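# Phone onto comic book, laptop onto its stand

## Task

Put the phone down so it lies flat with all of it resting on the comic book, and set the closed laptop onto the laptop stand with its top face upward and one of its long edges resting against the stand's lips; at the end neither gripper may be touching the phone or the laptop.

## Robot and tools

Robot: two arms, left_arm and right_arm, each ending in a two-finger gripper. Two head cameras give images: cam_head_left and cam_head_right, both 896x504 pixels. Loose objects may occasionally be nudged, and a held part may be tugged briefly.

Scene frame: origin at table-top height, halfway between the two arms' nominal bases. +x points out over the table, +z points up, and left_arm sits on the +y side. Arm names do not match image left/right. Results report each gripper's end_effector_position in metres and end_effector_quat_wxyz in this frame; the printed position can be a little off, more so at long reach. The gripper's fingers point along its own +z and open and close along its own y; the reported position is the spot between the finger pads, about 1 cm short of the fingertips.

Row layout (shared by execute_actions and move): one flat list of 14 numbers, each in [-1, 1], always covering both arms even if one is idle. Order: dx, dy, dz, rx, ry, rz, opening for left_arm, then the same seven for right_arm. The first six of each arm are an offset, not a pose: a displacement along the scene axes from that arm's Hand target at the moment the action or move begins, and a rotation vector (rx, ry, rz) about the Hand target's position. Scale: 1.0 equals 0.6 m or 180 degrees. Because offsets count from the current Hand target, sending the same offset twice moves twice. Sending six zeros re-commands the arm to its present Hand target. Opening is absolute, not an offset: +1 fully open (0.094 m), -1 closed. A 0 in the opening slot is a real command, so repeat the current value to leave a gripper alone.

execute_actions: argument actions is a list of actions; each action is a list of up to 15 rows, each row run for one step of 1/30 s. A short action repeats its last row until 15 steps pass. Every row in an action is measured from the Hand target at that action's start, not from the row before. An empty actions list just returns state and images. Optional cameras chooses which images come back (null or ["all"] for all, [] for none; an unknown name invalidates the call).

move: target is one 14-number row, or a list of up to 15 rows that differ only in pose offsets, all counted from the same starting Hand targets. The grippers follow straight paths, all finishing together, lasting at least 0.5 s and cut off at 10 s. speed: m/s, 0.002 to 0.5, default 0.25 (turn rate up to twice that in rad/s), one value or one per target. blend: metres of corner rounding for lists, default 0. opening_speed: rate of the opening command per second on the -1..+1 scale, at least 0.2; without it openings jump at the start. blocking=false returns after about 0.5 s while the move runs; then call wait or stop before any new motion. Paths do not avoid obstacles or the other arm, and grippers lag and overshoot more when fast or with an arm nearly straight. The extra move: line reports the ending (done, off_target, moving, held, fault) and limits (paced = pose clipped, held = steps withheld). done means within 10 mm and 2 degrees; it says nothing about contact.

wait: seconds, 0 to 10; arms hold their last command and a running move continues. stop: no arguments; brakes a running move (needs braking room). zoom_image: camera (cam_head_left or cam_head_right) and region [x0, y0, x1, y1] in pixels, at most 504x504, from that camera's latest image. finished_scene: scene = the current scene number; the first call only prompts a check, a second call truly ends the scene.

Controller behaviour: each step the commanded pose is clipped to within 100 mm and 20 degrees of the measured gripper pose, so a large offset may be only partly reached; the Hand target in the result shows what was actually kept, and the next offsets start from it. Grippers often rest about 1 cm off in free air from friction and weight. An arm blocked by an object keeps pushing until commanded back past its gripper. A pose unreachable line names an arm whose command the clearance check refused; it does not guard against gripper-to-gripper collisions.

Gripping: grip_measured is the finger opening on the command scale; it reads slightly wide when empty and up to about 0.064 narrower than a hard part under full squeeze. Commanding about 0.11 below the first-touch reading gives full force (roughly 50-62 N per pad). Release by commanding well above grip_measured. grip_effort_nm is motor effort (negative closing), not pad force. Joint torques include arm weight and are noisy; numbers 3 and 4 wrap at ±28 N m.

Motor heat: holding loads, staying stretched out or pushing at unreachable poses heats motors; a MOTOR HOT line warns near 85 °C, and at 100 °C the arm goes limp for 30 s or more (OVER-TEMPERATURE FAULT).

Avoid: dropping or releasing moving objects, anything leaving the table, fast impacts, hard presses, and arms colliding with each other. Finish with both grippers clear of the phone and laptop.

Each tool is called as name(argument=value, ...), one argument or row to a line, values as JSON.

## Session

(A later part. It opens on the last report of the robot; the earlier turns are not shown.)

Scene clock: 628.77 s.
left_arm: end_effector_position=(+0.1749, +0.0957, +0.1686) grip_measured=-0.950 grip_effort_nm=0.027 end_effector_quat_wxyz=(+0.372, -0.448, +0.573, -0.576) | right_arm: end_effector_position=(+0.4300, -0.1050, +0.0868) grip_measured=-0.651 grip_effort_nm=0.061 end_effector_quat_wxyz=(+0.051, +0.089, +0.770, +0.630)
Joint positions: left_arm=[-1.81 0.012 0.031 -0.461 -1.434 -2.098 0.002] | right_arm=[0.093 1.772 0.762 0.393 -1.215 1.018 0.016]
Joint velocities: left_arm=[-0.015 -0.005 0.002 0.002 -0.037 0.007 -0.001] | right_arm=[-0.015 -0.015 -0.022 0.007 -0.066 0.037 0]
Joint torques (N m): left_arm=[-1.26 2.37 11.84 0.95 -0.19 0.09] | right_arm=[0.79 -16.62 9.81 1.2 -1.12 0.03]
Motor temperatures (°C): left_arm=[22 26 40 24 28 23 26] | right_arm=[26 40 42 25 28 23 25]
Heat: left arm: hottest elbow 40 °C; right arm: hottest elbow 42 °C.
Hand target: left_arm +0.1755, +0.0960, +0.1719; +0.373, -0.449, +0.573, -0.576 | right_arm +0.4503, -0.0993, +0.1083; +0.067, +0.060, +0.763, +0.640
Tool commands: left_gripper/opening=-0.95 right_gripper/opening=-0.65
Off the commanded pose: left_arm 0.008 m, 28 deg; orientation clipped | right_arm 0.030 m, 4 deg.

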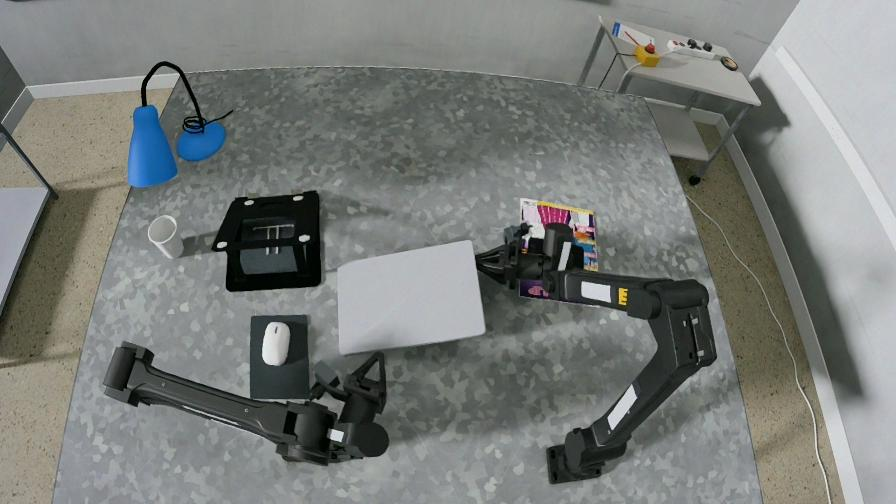

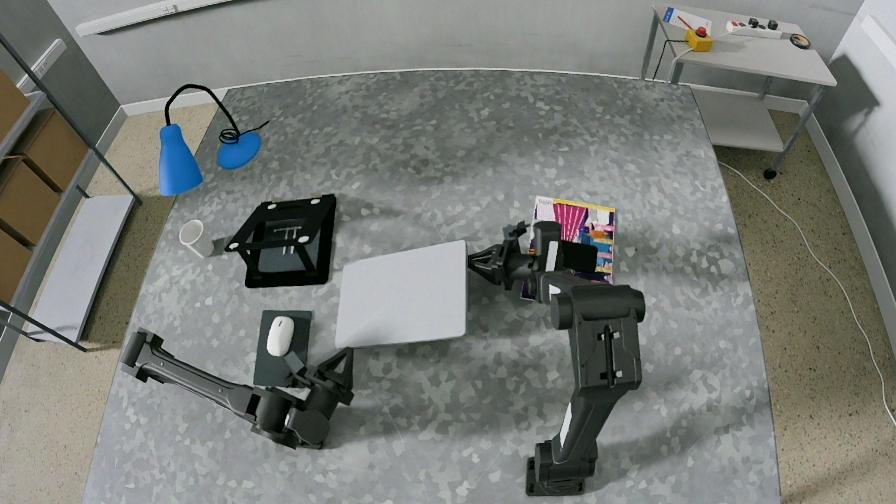

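move(
  target=[
    [0.06,-0.1,0.06,0.2,-0.03,-0.017,-0.95,0,0,0,0,0,0,-0.65],
    [0.06,-0.13,0.06,0.915,-0.150,-0.076,-0.95,0,0,0,0,0,0,-0.65],
  ],
  speed=0.2,
)

Scene clock: 656.60 s.
left_arm: end_effector_position=(+0.2120, +0.0378, +0.1869) grip_measured=-0.950 grip_effort_nm=0.032 end_effector_quat_wxyz=(+0.510, +0.465, +0.591, +0.417) | right_arm: end_effector_position=(+0.4300, -0.1050, +0.0868) grip_measured=-0.651 grip_effort_nm=0.051 end_effector_quat_wxyz=(+0.051, +0.089, +0.770, +0.630)
Joint positions: left_arm=[-1.554 0.987 0.431 -0.821 -1.435 -0.023 0.002] | right_arm=[0.093 1.772 0.762 0.393 -1.215 1.017 0.016]
Joint velocities: left_arm=[-0.015 -0.015 -0.002 0.002 0.066 0.022 -0.001] | right_arm=[0.015 -0.024 0.007 0.002 -0.037 -0.007 -0.001]
Joint torques (N m): left_arm=[-1.96 -4.19 13.93 0.96 -0.78 0.06] | right_arm=[0.85 -16.67 9.81 1.21 -1.12 0.03]
Motor temperatures (°C): left_arm=[22 26 42 24 28 23 26] | right_arm=[26 40 44 25 28 23 25]
Heat: left arm: hottest elbow 42 °C; right arm: hottest elbow 44 °C.
Hand target: left_arm +0.2106, +0.0171, +0.2072; +0.529, +0.453, +0.598, +0.396 | right_arm +0.4503, -0.0993, +0.1083; +0.067, +0.060, +0.763, +0.640
Off the commanded pose: left_arm 0.029 m, 4 deg | right_arm 0.030 m, 4 deg.
move: off_target (left_arm, right_arm)

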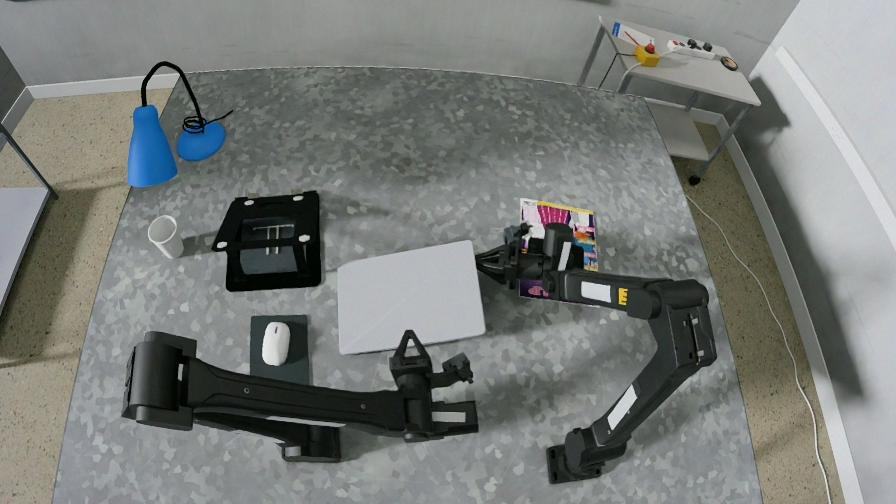

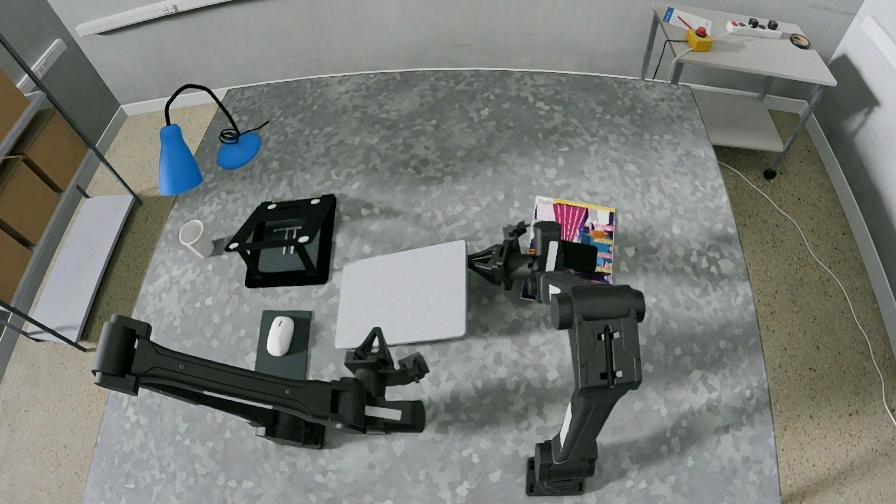

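move(
  target=[-0.034,0.013,-0.165,0,0,0,-0.1,0,0,0,0,0,0,-0.65],
  speed=0.15,
)

zoom_image(
  camera="cam_head_left",
  region=[310, 220, 530, 440],
)

Scene clock: 669.43 s.
left_arm: end_effector_position=(+0.1933, +0.0445, +0.1041) grip_measured=-0.102 grip_effort_nm=0.125 end_effector_quat_wxyz=(+0.522, +0.459, +0.594, +0.406) | right_arm: end_effector_position=(+0.4300, -0.1050, +0.0868) grip_measured=-0.651 grip_effort_nm=0.051 end_effector_quat_wxyz=(+0.051, +0.089, +0.770, +0.630)
Joint positions: left_arm=[-1.646 1.384 0.387 -0.947 -1.435 -0.627 0.042] | right_arm=[0.093 1.772 0.762 0.393 -1.215 1.017 0.016]
Joint velocities: left_arm=[0.005 -0.015 -0.012 -0.007 -0.022 -0.022 0] | right_arm=[0.005 -0.005 -0.007 0.012 0.007 -0.022 0]
Joint torques (N m): left_arm=[-3.02 -5.3 8.61 -0.46 -0.46 -0.15] | right_arm=[0.73 -16.62 9.84 1.18 -1.12 0.04]
Motor temperatures (°C): left_arm=[22 26 43 24 28 23 26] | right_arm=[26 39 45 25 28 23 25]
Heat: left arm: hottest elbow 43 °C; right arm: hottest elbow 45 °C.
Hand target: left_arm +0.1894, +0.0268, +0.1089; +0.530, +0.455, +0.598, +0.394 | right_arm +0.4503, -0.0993, +0.1083; +0.067, +0.060, +0.763, +0.640
Off the commanded pose: left_arm 0.020 m, 2 deg | right_arm 0.030 m, 4 deg.
move: off_target (left_arm, right_arm)

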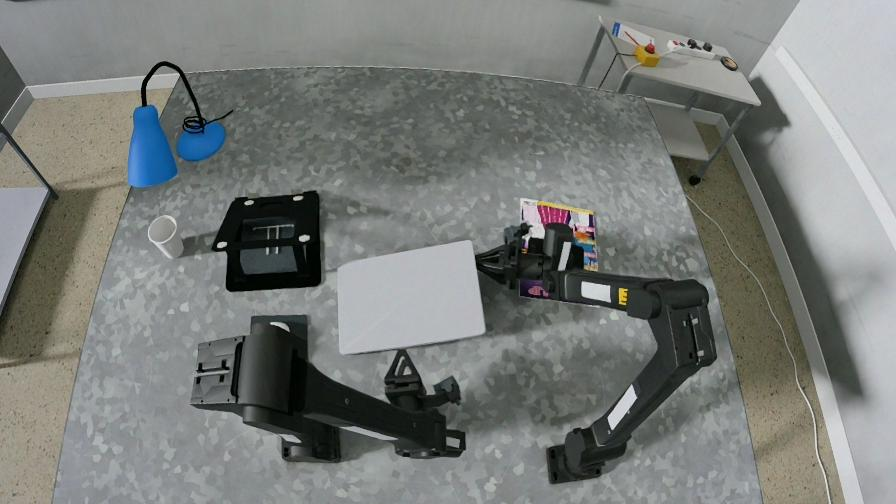

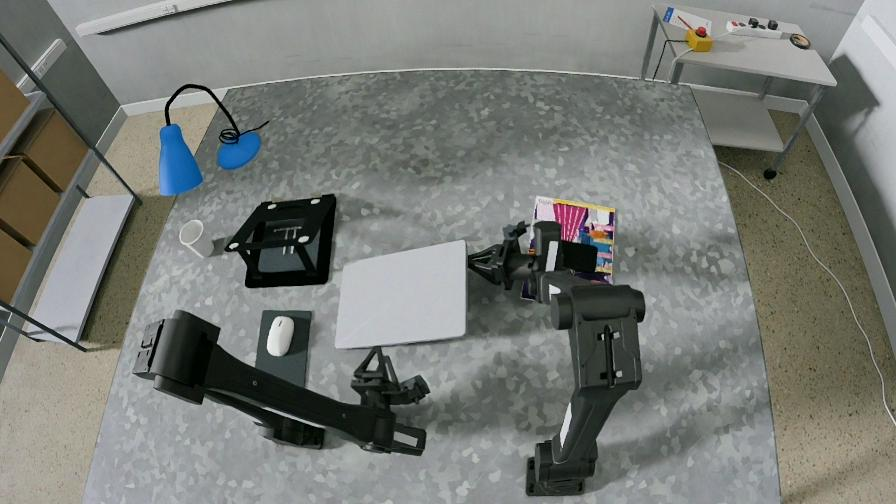

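Scaled by 2.291.

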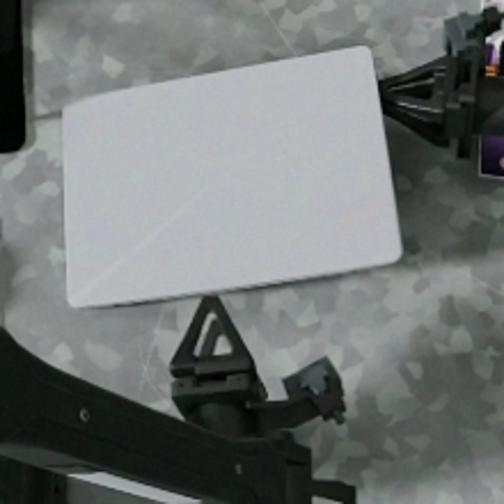

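move(
  target=[-0.01,0,-0.08,0,0,0,-0.1,0,0,0,0,0,0,-0.65],
  speed=0.08,
)

zoom_image(
  camera="cam_head_right",
  region=[310, 220, 530, 440],
)

Scene clock: 674.77 s.
left_arm: end_effector_position=(+0.1869, +0.0401, +0.0606) grip_measured=-0.102 grip_effort_nm=0.129 end_effector_quat_wxyz=(+0.524, +0.456, +0.597, +0.401) | right_arm: end_effector_position=(+0.4300, -0.1050, +0.0868) grip_measured=-0.651 grip_effort_nm=0.056 end_effector_quat_wxyz=(+0.051, +0.089, +0.770, +0.630)
Joint positions: left_arm=[-1.677 1.625 0.405 -0.89 -1.42 -0.811 0.042] | right_arm=[0.093 1.772 0.762 0.393 -1.215 1.017 0.016]
Joint velocities: left_arm=[-0.015 -0.005 -0.002 -0.007 0.007 0.022 0] | right_arm=[-0.005 -0.005 0.017 -0.002 -0.066 -0.007 0]
Joint torques (N m): left_arm=[-2.55 -8.12 5.37 -0.98 -0.53 -0.16] | right_arm=[0.85 -16.56 9.83 1.21 -1.12 0.03]
Motor temperatures (°C): left_arm=[22 26 43 24 28 23 26] | right_arm=[26 39 45 25 29 23 25]
Heat: left arm: hottest elbow 43 °C; right arm: hottest elbow 45 °C.
Hand target: left_arm +0.1831, +0.0279, +0.0612; +0.530, +0.455, +0.597, +0.394 | right_arm +0.4503, -0.0993, +0.1083; +0.067, +0.060, +0.763, +0.640
Off the commanded pose: left_arm 0.014 m, 1 deg | right_arm 0.030 m, 4 deg.
move: off_target (left_arm, right_arm)

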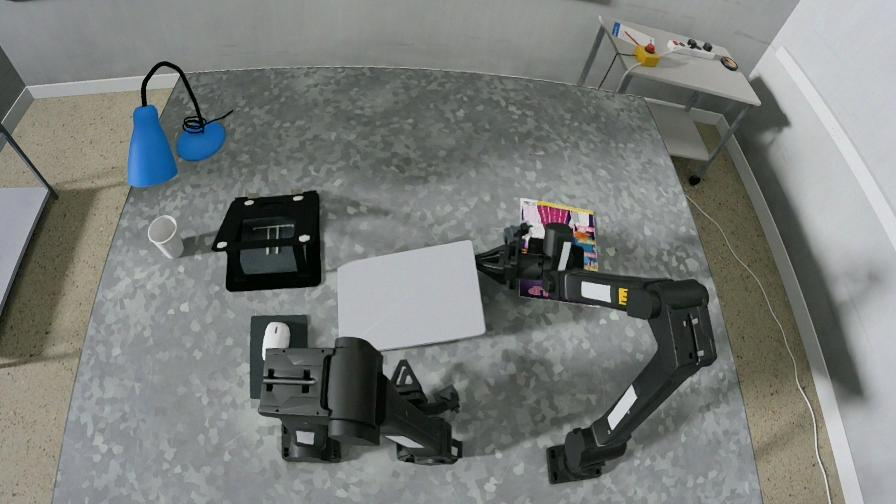

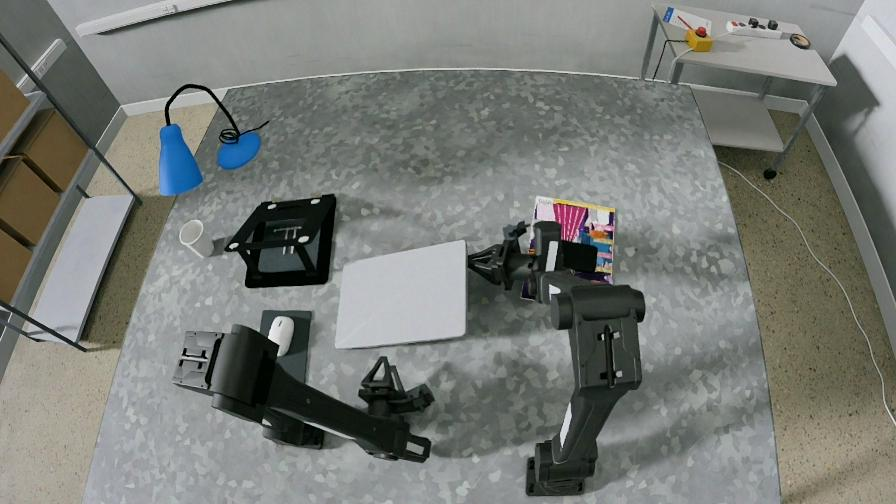

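Scaled by 2.291.

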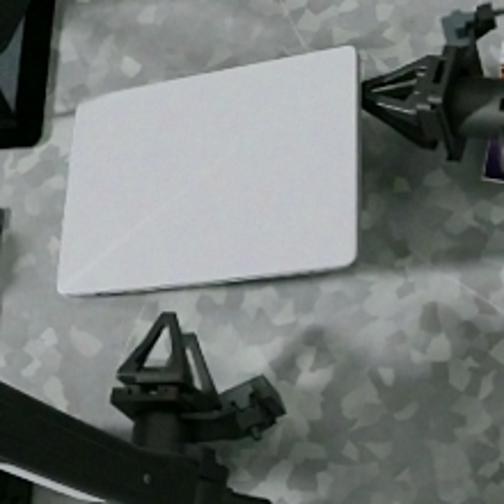

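move(
  target=[0.075,0,-0.007,0,0,0,-0.1,0,0,0,0,0,0,-0.65],
  speed=0.06,
)

zoom_image(
  camera="cam_head_right",
  region=[310, 220, 530, 440],
)

zoom_image(
  camera="cam_head_left",
  region=[330, 230, 510, 410],
)

Scene clock: 684.40 s.
left_arm: end_effector_position=(+0.2245, +0.0241, +0.0609) grip_measured=-0.102 grip_effort_nm=0.129 end_effector_quat_wxyz=(+0.532, +0.452, +0.600, +0.391) | right_arm: end_effector_position=(+0.4300, -0.1050, +0.0868) grip_measured=-0.651 grip_effort_nm=0.056 end_effector_quat_wxyz=(+0.051, +0.089, +0.770, +0.630)
Joint positions: left_arm=[-1.498 1.546 0.211 0.473 -1.4 0.424 0.042] | right_arm=[0.093 1.772 0.762 0.393 -1.215 1.017 0.016]
Joint velocities: left_arm=[0.005 -0.015 -0.007 -0.012 0.022 0.007 0] | right_arm=[0.024 0.015 -0.012 -0.002 -0.022 -0.11 -0.001]
Joint torques (N m): left_arm=[-0.26 -6.48 2.61 1.69 -0.43 0.06] | right_arm=[0.79 -16.67 9.84 1.18 -1.12 0.03]
Motor temperatures (°C): left_arm=[22 26 41 24 28 23 26] | right_arm=[26 39 45 25 29 23 25]
Heat: left arm: hottest elbow 41 °C; right arm: hottest elbow 45 °C.
Hand target: left_arm +0.2277, +0.0299, +0.0576; +0.527, +0.453, +0.599, +0.397 | right_arm +0.4503, -0.0993, +0.1083; +0.067, +0.060, +0.763, +0.640
Off the commanded pose: left_arm 0.007 m, 1 deg | right_arm 0.030 m, 4 deg.
move: off_target (right_arm)

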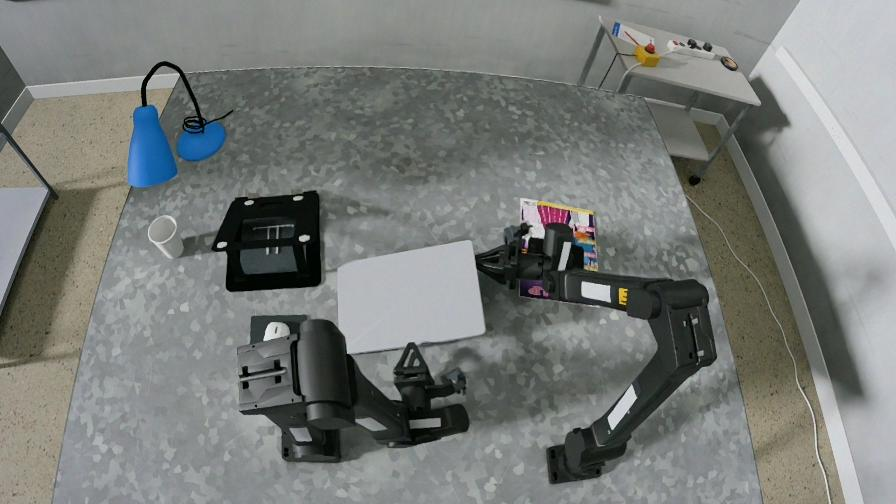

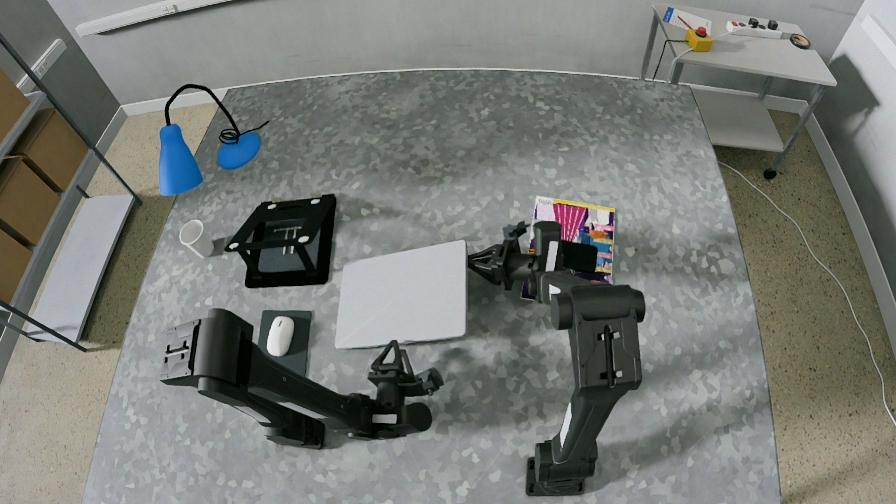

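Scaled by 2.291.

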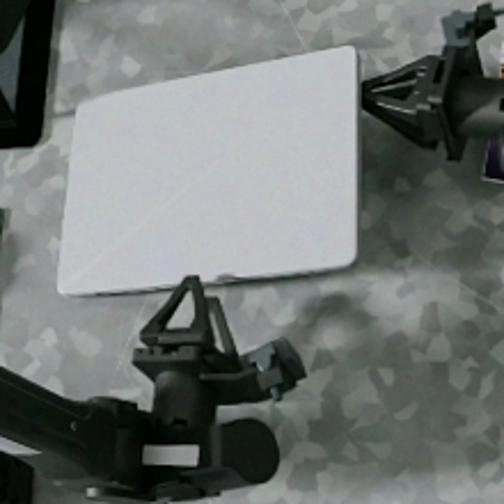

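Scaled by 2.800.

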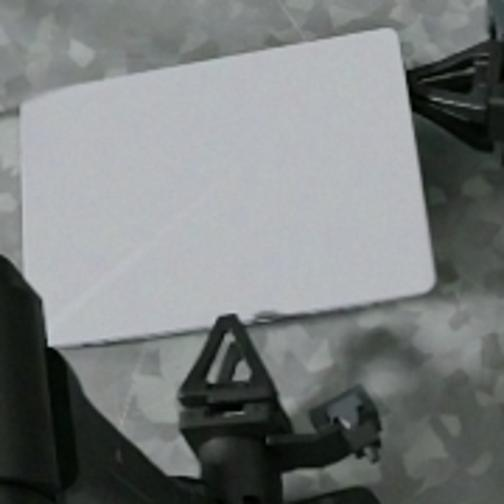

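move(
  target=[0.065,0,0,0,0,0,-0.1,0,0,0,0,0,0,-0.65],
  speed=0.06,
)

zoom_image(
  camera="cam_head_right",
  region=[310, 220, 530, 440],
)

zoom_image(
  camera="cam_head_left",
  region=[330, 230, 510, 410],
)

Scene clock: 690.80 s.
left_arm: end_effector_position=(+0.2638, +0.0238, +0.0598) grip_measured=-0.102 grip_effort_nm=0.129 end_effector_quat_wxyz=(+0.530, +0.453, +0.601, +0.391) | right_arm: end_effector_position=(+0.4300, -0.1050, +0.0868) grip_measured=-0.651 grip_effort_nm=0.056 end_effector_quat_wxyz=(+0.051, +0.089, +0.770, +0.630)
Joint positions: left_arm=[-1.324 1.712 0.183 1.087 -1.257 0.859 0.042] | right_arm=[0.093 1.772 0.762 0.393 -1.215 1.017 0.016]
Joint velocities: left_arm=[-0.005 -0.005 -0.002 0.002 0.007 -0.051 -0.001] | right_arm=[-0.015 -0.015 0.002 -0.007 -0.022 -0.022 0]
Joint torques (N m): left_arm=[-0.15 -7.88 1.16 2.21 -0.18 0.04] | right_arm=[0.79 -16.56 9.84 1.21 -1.12 0.03]
Motor temperatures (°C): left_arm=[22 26 40 24 28 23 26] | right_arm=[26 39 45 25 29 23 25]
Heat: left arm: hottest elbow 40 °C; right arm: hottest elbow 45 °C.
Hand target: left_arm +0.2662, +0.0301, +0.0575; +0.526, +0.453, +0.600, +0.397 | right_arm +0.4503, -0.0993, +0.1083; +0.067, +0.060, +0.763, +0.640
Off the commanded pose: left_arm 0.007 m, 1 deg | right_arm 0.030 m, 4 deg.
move: off_target (right_arm)

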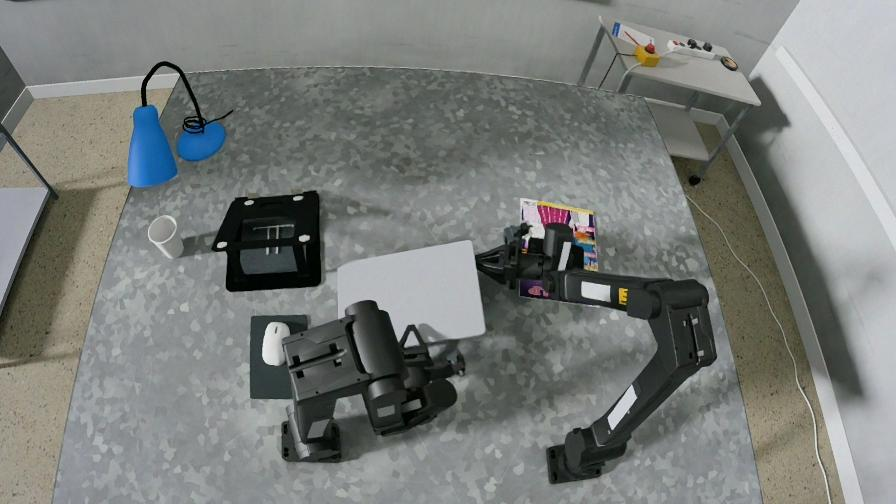

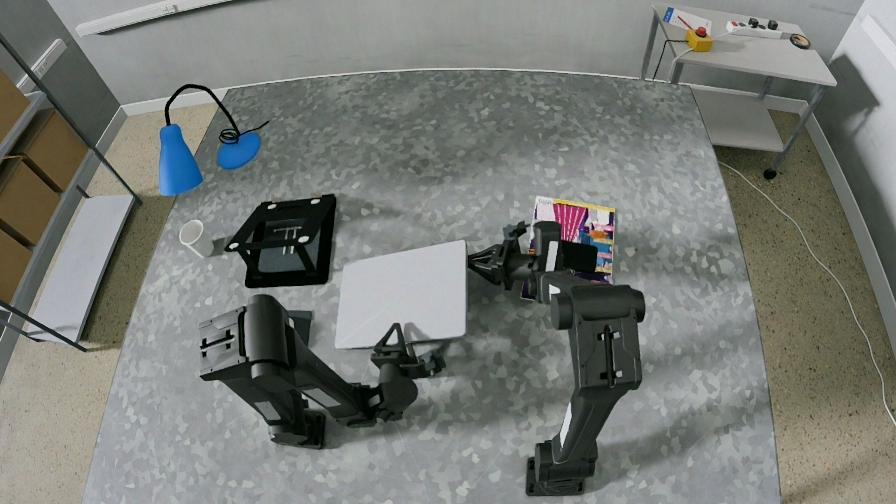

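Scaled by 2.291.

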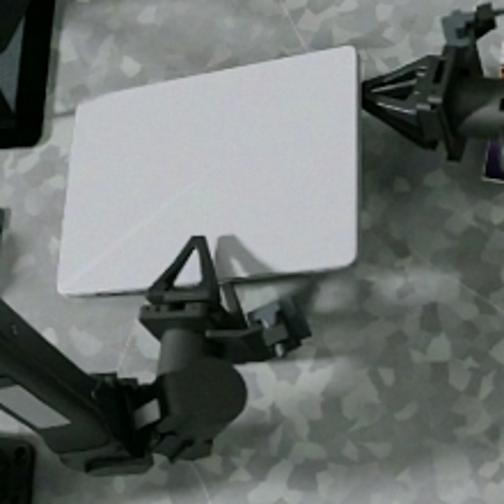

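Scaled by 2.800.

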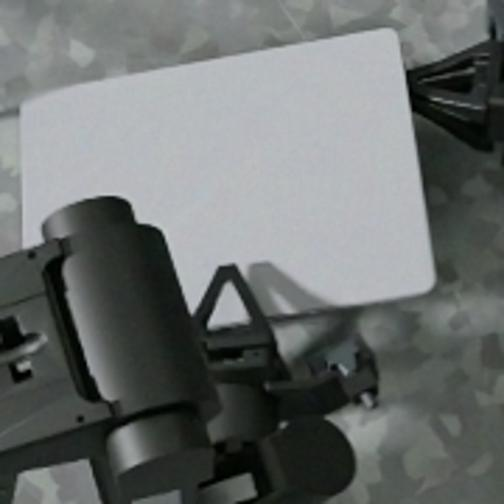

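move(
  target=[0.01,-0.005,0.0,0,0,0,-0.9,0,0,0,0,0,0,-0.65],
  speed=0.05,
  opening_speed=0.3,
)

zoom_image(
  camera="cam_head_right",
  region=[310, 220, 530, 440],
)

Scene clock: 695.60 s.
left_arm: end_effector_position=(+0.2686, +0.0252, +0.0579) grip_measured=-0.608 grip_effort_nm=-1.004 end_effector_quat_wxyz=(+0.531, +0.450, +0.603, +0.390) | right_arm: end_effector_position=(+0.4297, -0.1050, +0.0863) grip_measured=-0.651 grip_effort_nm=0.056 end_effector_quat_wxyz=(+0.050, +0.090, +0.770, +0.630)
Joint positions: left_arm=[-1.302 1.738 0.183 1.138 -1.239 0.879 0.018] | right_arm=[0.093 1.773 0.762 0.39 -1.216 1.017 0.016]
Joint velocities: left_arm=[-0.015 -0.005 -0.002 0.007 -0.007 -0.081 -0.002] | right_arm=[-0.005 0.015 -0.002 0.002 -0.11 -0.037 0]
Joint torques (N m): left_arm=[-0.09 -8 1.83 1.66 -0.11 0.15] | right_arm=[0.85 -16.73 9.81 1.28 -1.11 0.03]
Motor temperatures (°C): left_arm=[22 26 40 24 28 23 26] | right_arm=[26 40 45 25 29 23 25]
Heat: left arm: hottest elbow 40 °C; right arm: hottest elbow 45 °C.
Hand target: left_arm +0.2721, +0.0271, +0.0575; +0.526, +0.453, +0.601, +0.397 | right_arm +0.4502, -0.0993, +0.1084; +0.067, +0.060, +0.763, +0.640
Off the commanded pose: left_arm 0.004 m, 1 deg | right_arm 0.031 m, 4 deg.
move: off_target (right_arm)

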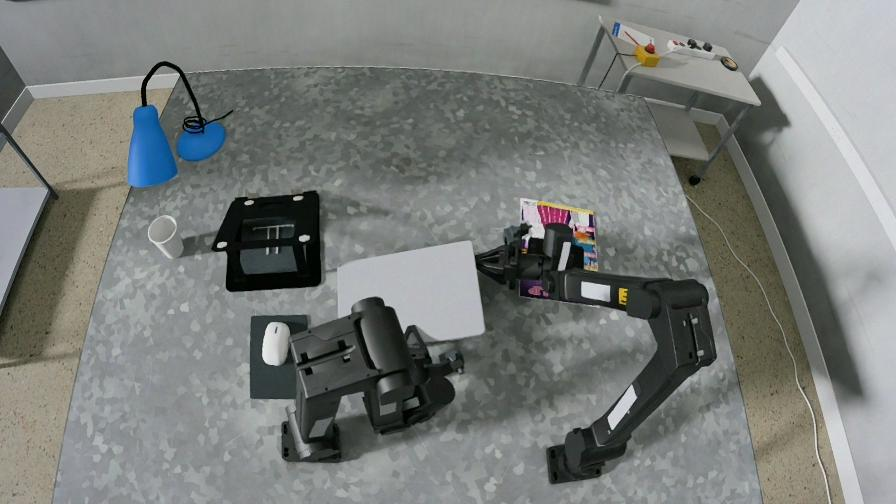

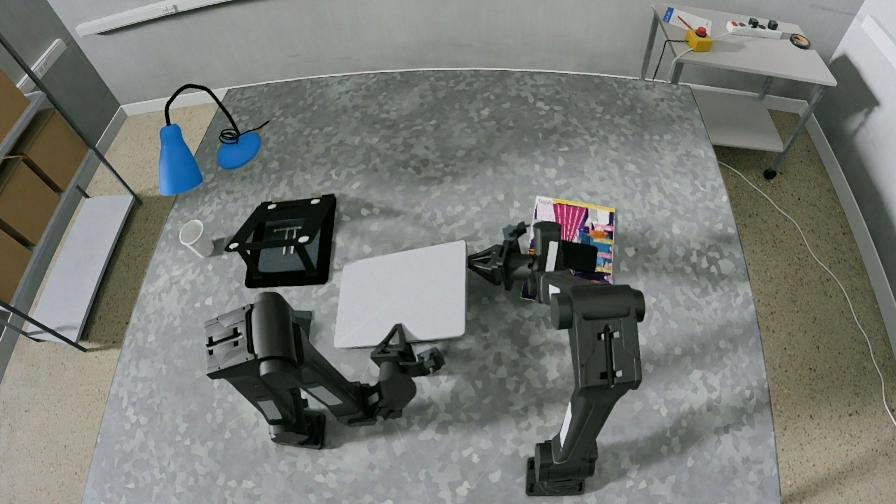

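Scaled by 2.291.

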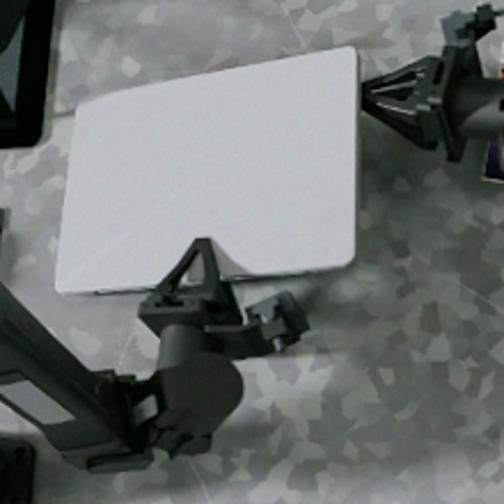

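move(
  target=[0,0,0.05,0,0,0,-0.9,0,0,0,0,0,0,-0.65],
  speed=0.05,
)

zoom_image(
  camera="cam_head_right",
  region=[310, 220, 530, 440],
)

Scene clock: 715.07 s.
left_arm: end_effector_position=(+0.2695, +0.0308, +0.0763) grip_measured=-0.642 grip_effort_nm=-1.009 end_effector_quat_wxyz=(+0.525, +0.452, +0.605, +0.393) | right_arm: end_effector_position=(+0.4286, -0.1047, +0.0870) grip_measured=-0.651 grip_effort_nm=0.061 end_effector_quat_wxyz=(+0.047, +0.088, +0.769, +0.631)
Joint positions: left_arm=[-1.292 1.577 0.172 0.964 -1.235 0.866 0.017] | right_arm=[0.093 1.773 0.762 0.39 -1.223 1.017 0.016]
Joint velocities: left_arm=[-0.005 -0.005 -0.007 -0.017 -0.095 0.037 -0.001] | right_arm=[0.015 -0.005 -0.002 -0.007 -0.007 0.007 -0.002]
Joint torques (N m): left_arm=[-1.26 -10.23 4.07 1.37 -0.32 0.47] | right_arm=[0.79 -16.79 9.8 1.26 -0.86 0.03]
Motor temperatures (°C): left_arm=[22 27 38 24 27 23 27] | right_arm=[26 40 46 25 29 23 25]
Heat: left arm: hottest elbow 38 °C; right arm: hottest elbow 46 °C.
Hand target: left_arm +0.2723, +0.0265, +0.0870; +0.526, +0.453, +0.601, +0.397 | right_arm +0.4502, -0.0993, +0.1084; +0.067, +0.060, +0.763, +0.640
Off the commanded pose: left_arm 0.012 m, 1 deg | right_arm 0.031 m, 4 deg.
move: off_target (left_arm, right_arm)

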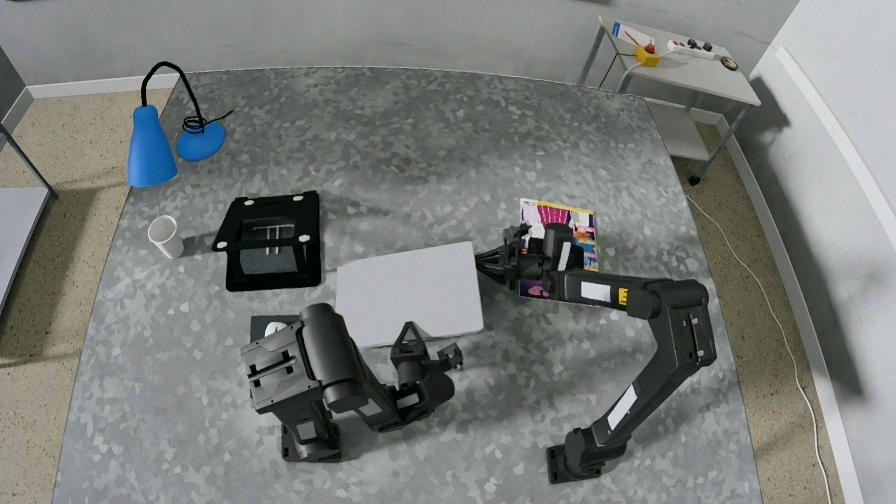

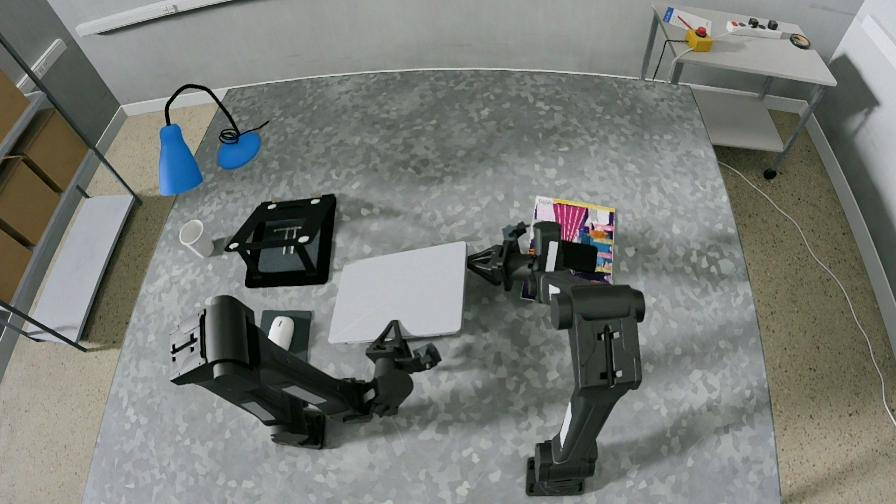

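Scaled by 2.291.

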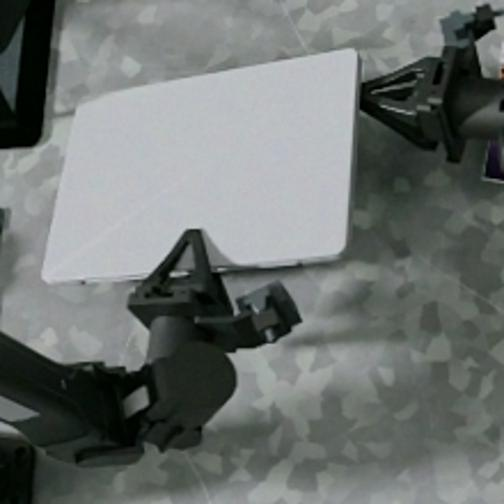

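move(
  target=[0.0,0,0.06,0,0.06,0,-0.9,0,0,0,0,0,0,-0.65],
  speed=0.05,
)

zoom_image(
  camera="cam_head_right",
  region=[310, 220, 530, 440],
)

Scene clock: 726.50 s.
left_arm: end_effector_position=(+0.2570, +0.0513, +0.0845) grip_measured=-0.650 grip_effort_nm=-1.009 end_effector_quat_wxyz=(+0.421, +0.549, +0.613, +0.382) | right_arm: end_effector_position=(+0.4345, -0.1033, +0.0942) grip_measured=-0.651 grip_effort_nm=0.051 end_effector_quat_wxyz=(+0.051, +0.078, +0.766, +0.636)
Joint positions: left_arm=[-1.278 1.117 0.222 0.008 -1.096 0.639 0.016] | right_arm=[0.093 1.773 0.782 0.388 -1.236 1.016 0.016]
Joint velocities: left_arm=[-0.005 0.005 -0.007 -0.002 -0.007 0.037 0] | right_arm=[-0.015 0.005 -0.002 0.007 -0.051 -0.051 -0.001]
Joint torques (N m): left_arm=[-0.26 -7.88 14.54 1.28 -1.04 -0.64] | right_arm=[0.85 -16.62 8.73 1.36 -0.39 0.05]
Motor temperatures (°C): left_arm=[22 27 38 24 28 24 27] | right_arm=[26 40 46 25 28 23 25]
Heat: left arm: hottest elbow 38 °C; right arm: hottest elbow 46 °C.
Hand target: left_arm +0.2730, +0.0247, +0.1220; +0.467, +0.488, +0.647, +0.354 | right_arm +0.4503, -0.0993, +0.1083; +0.067, +0.060, +0.763, +0.640
Off the commanded pose: left_arm 0.048 m, 10 deg | right_arm 0.021 m, 3 deg.
move: off_target (left_arm, right_arm)

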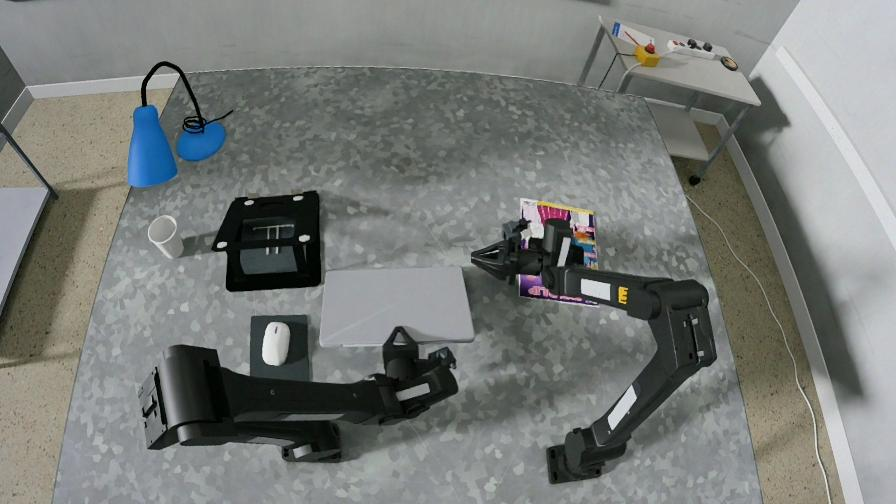

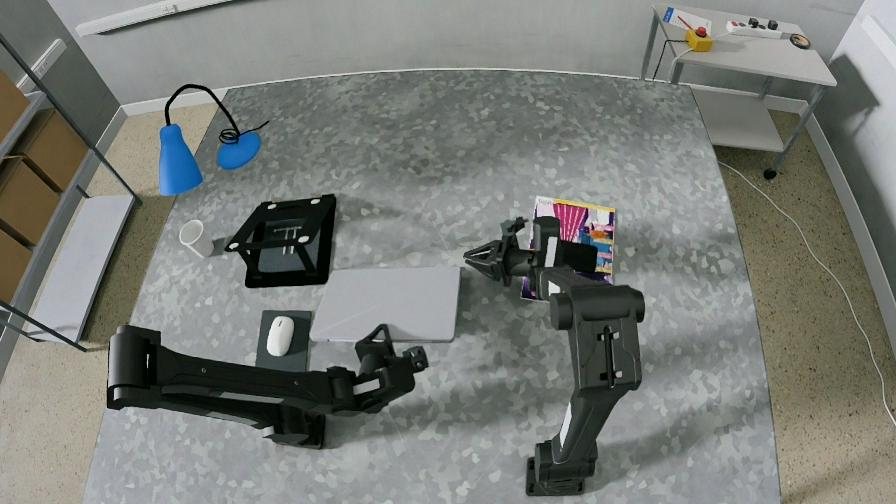

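Scaled by 2.291.

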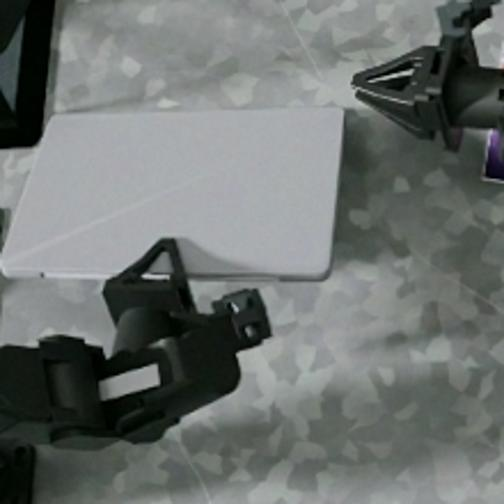

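move(
  target=[0.0,0,0.1,0,0.08,0,-0.9,0,-0.03,0.05,0,0,0,-0.65],
  speed=0.06,
)

zoom_image(
  camera="cam_head_right",
  region=[310, 220, 530, 440],
)

Scene clock: 738.10 s.
left_arm: end_effector_position=(+0.2544, +0.0547, +0.1225) grip_measured=-0.650 grip_effort_nm=-1.009 end_effector_quat_wxyz=(+0.318, +0.585, +0.673, +0.322) | right_arm: end_effector_position=(+0.4315, -0.1126, +0.1166) grip_measured=-0.651 grip_effort_nm=0.056 end_effector_quat_wxyz=(+0.043, +0.075, +0.766, +0.637)
Joint positions: left_arm=[-1.199 0.931 0.431 -0.659 -0.871 0.456 0.016] | right_arm=[0.07 1.709 0.798 0.24 -1.269 0.954 0.016]
Joint velocities: left_arm=[-0.005 0.005 0.002 -0.002 -0.051 0.007 -0.001] | right_arm=[-0.005 0.005 0.012 0.007 -0.037 -0.022 -0.001]
Joint torques (N m): left_arm=[-0.91 -8.18 19.73 0.92 -1 -0.53] | right_arm=[-0.38 -17.61 9.57 0.9 -0.44 0.04]
Motor temperatures (°C): left_arm=[22 27 40 24 28 24 28] | right_arm=[26 41 46 25 28 23 25]
Heat: left arm: hottest elbow 40 °C; right arm: hottest elbow 46 °C.
Hand target: left_arm +0.2742, +0.0224, +0.1815; +0.382, +0.528, +0.700, +0.292 | right_arm +0.4508, -0.1171, +0.1386; +0.067, +0.060, +0.763, +0.640
Off the commanded pose: left_arm 0.069 m, 11 deg | right_arm 0.029 m, 3 deg.
move: off_target (left_arm, right_arm)

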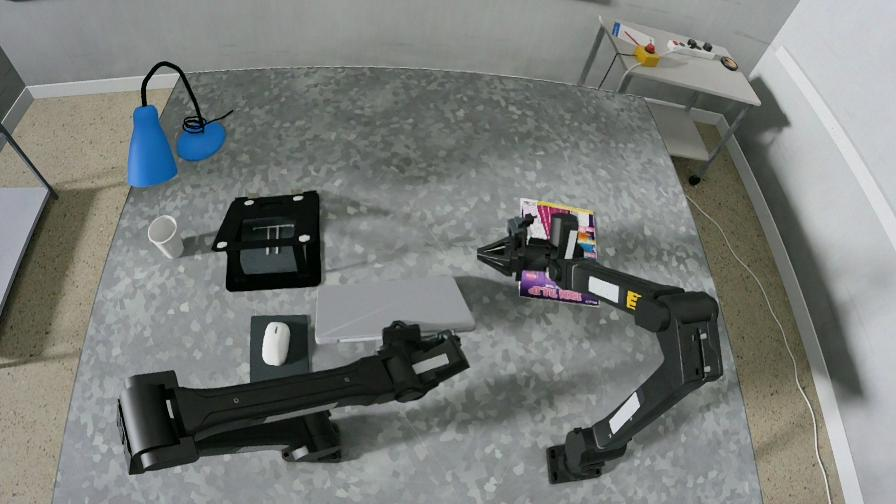

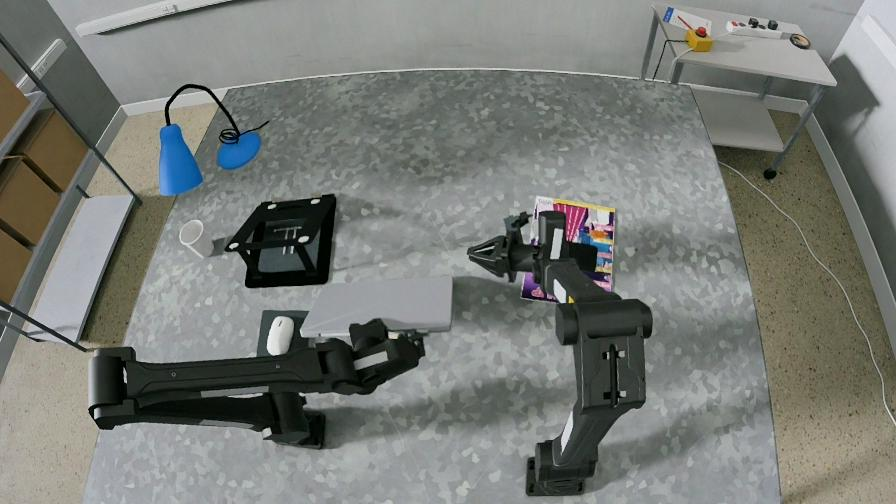

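Scaled by 2.291.

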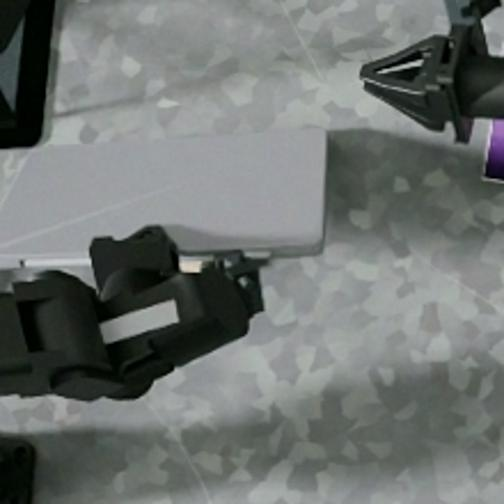

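move(
  target=[0,0,0,0,0,0,-0.9,-0.1,-0.05,-0.05,-0.001,0.203,0.036,-0.1],
  speed=0.12,
)

zoom_image(
  camera="cam_head_right",
  region=[310, 220, 530, 440],
)

Scene clock: 753.90 s.
left_arm: end_effector_position=(+0.2533, +0.0557, +0.1240) grip_measured=-0.650 grip_effort_nm=-1.009 end_effector_quat_wxyz=(+0.318, +0.586, +0.673, +0.319) | right_arm: end_effector_position=(+0.3753, -0.1415, +0.1123) grip_measured=-0.101 grip_effort_nm=0.066 end_effector_quat_wxyz=(-0.213, +0.218, +0.745, +0.594)
Joint positions: left_arm=[-1.199 0.919 0.431 -0.669 -0.865 0.456 0.016] | right_arm=[0.001 1.766 0.981 -1.035 -1.359 0.374 0.042]
Joint velocities: left_arm=[0.005 -0.005 -0.007 0.007 -0.022 -0.037 0] | right_arm=[-0.005 0.005 -0.017 0.012 0.066 0.037 0.001]
Joint torques (N m): left_arm=[-0.62 -7.18 19.84 1.32 -1.21 -0.53] | right_arm=[-0.38 -13.92 9.02 -0.55 -0.49 0.08]
Motor temperatures (°C): left_arm=[22 26 45 24 29 24 28] | right_arm=[26 40 46 25 27 23 25]
Heat: left arm: hottest elbow 45 °C; right arm: hottest elbow 46 °C.
Hand target: left_arm +0.2742, +0.0224, +0.1814; +0.382, +0.528, +0.700, +0.292 | right_arm +0.3927, -0.1467, +0.1097; -0.207, +0.219, +0.745, +0.595
Off the commanded pose: left_arm 0.070 m, 11 deg | right_arm 0.017 m, 1 deg.
move: off_target (left_arm, right_arm)

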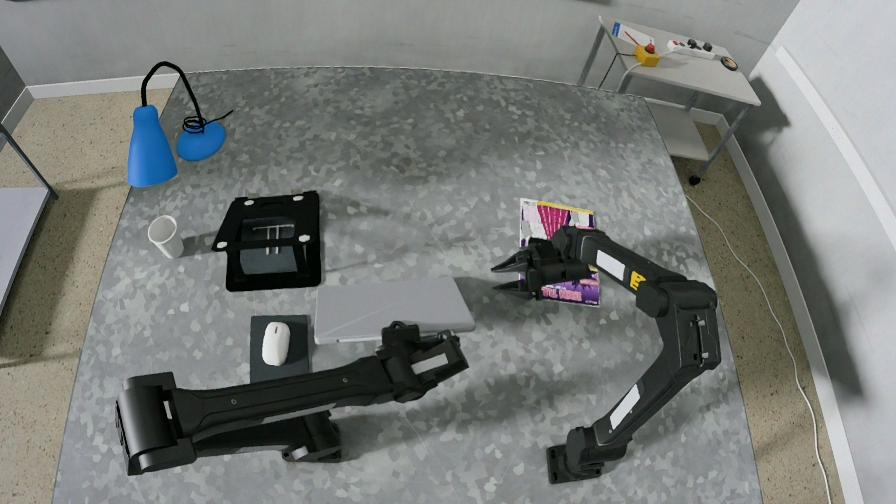

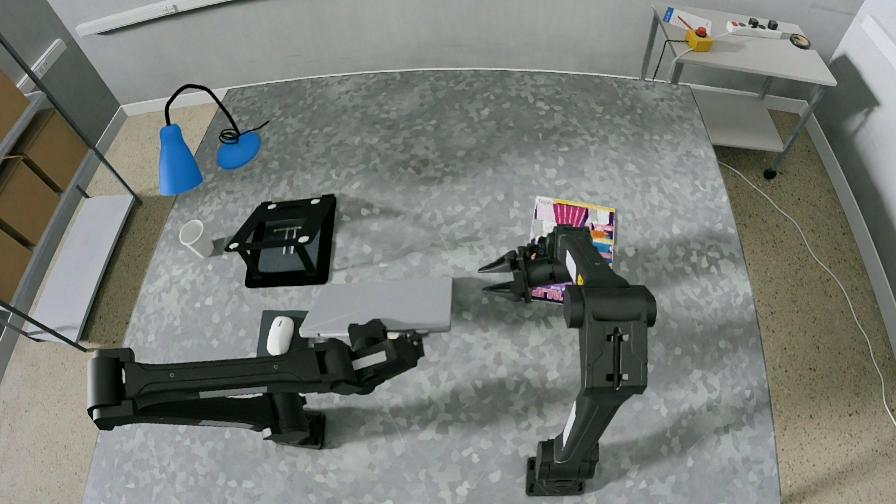

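Scaled by 2.291.

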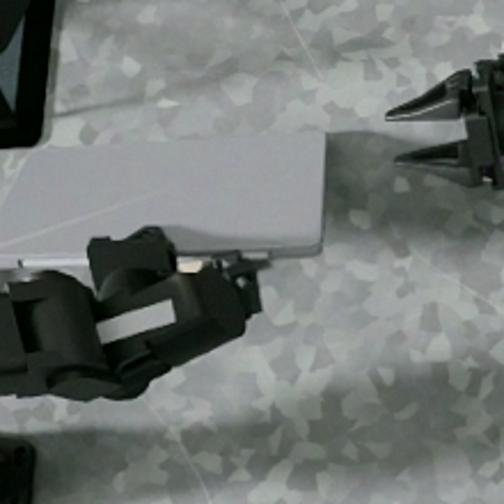

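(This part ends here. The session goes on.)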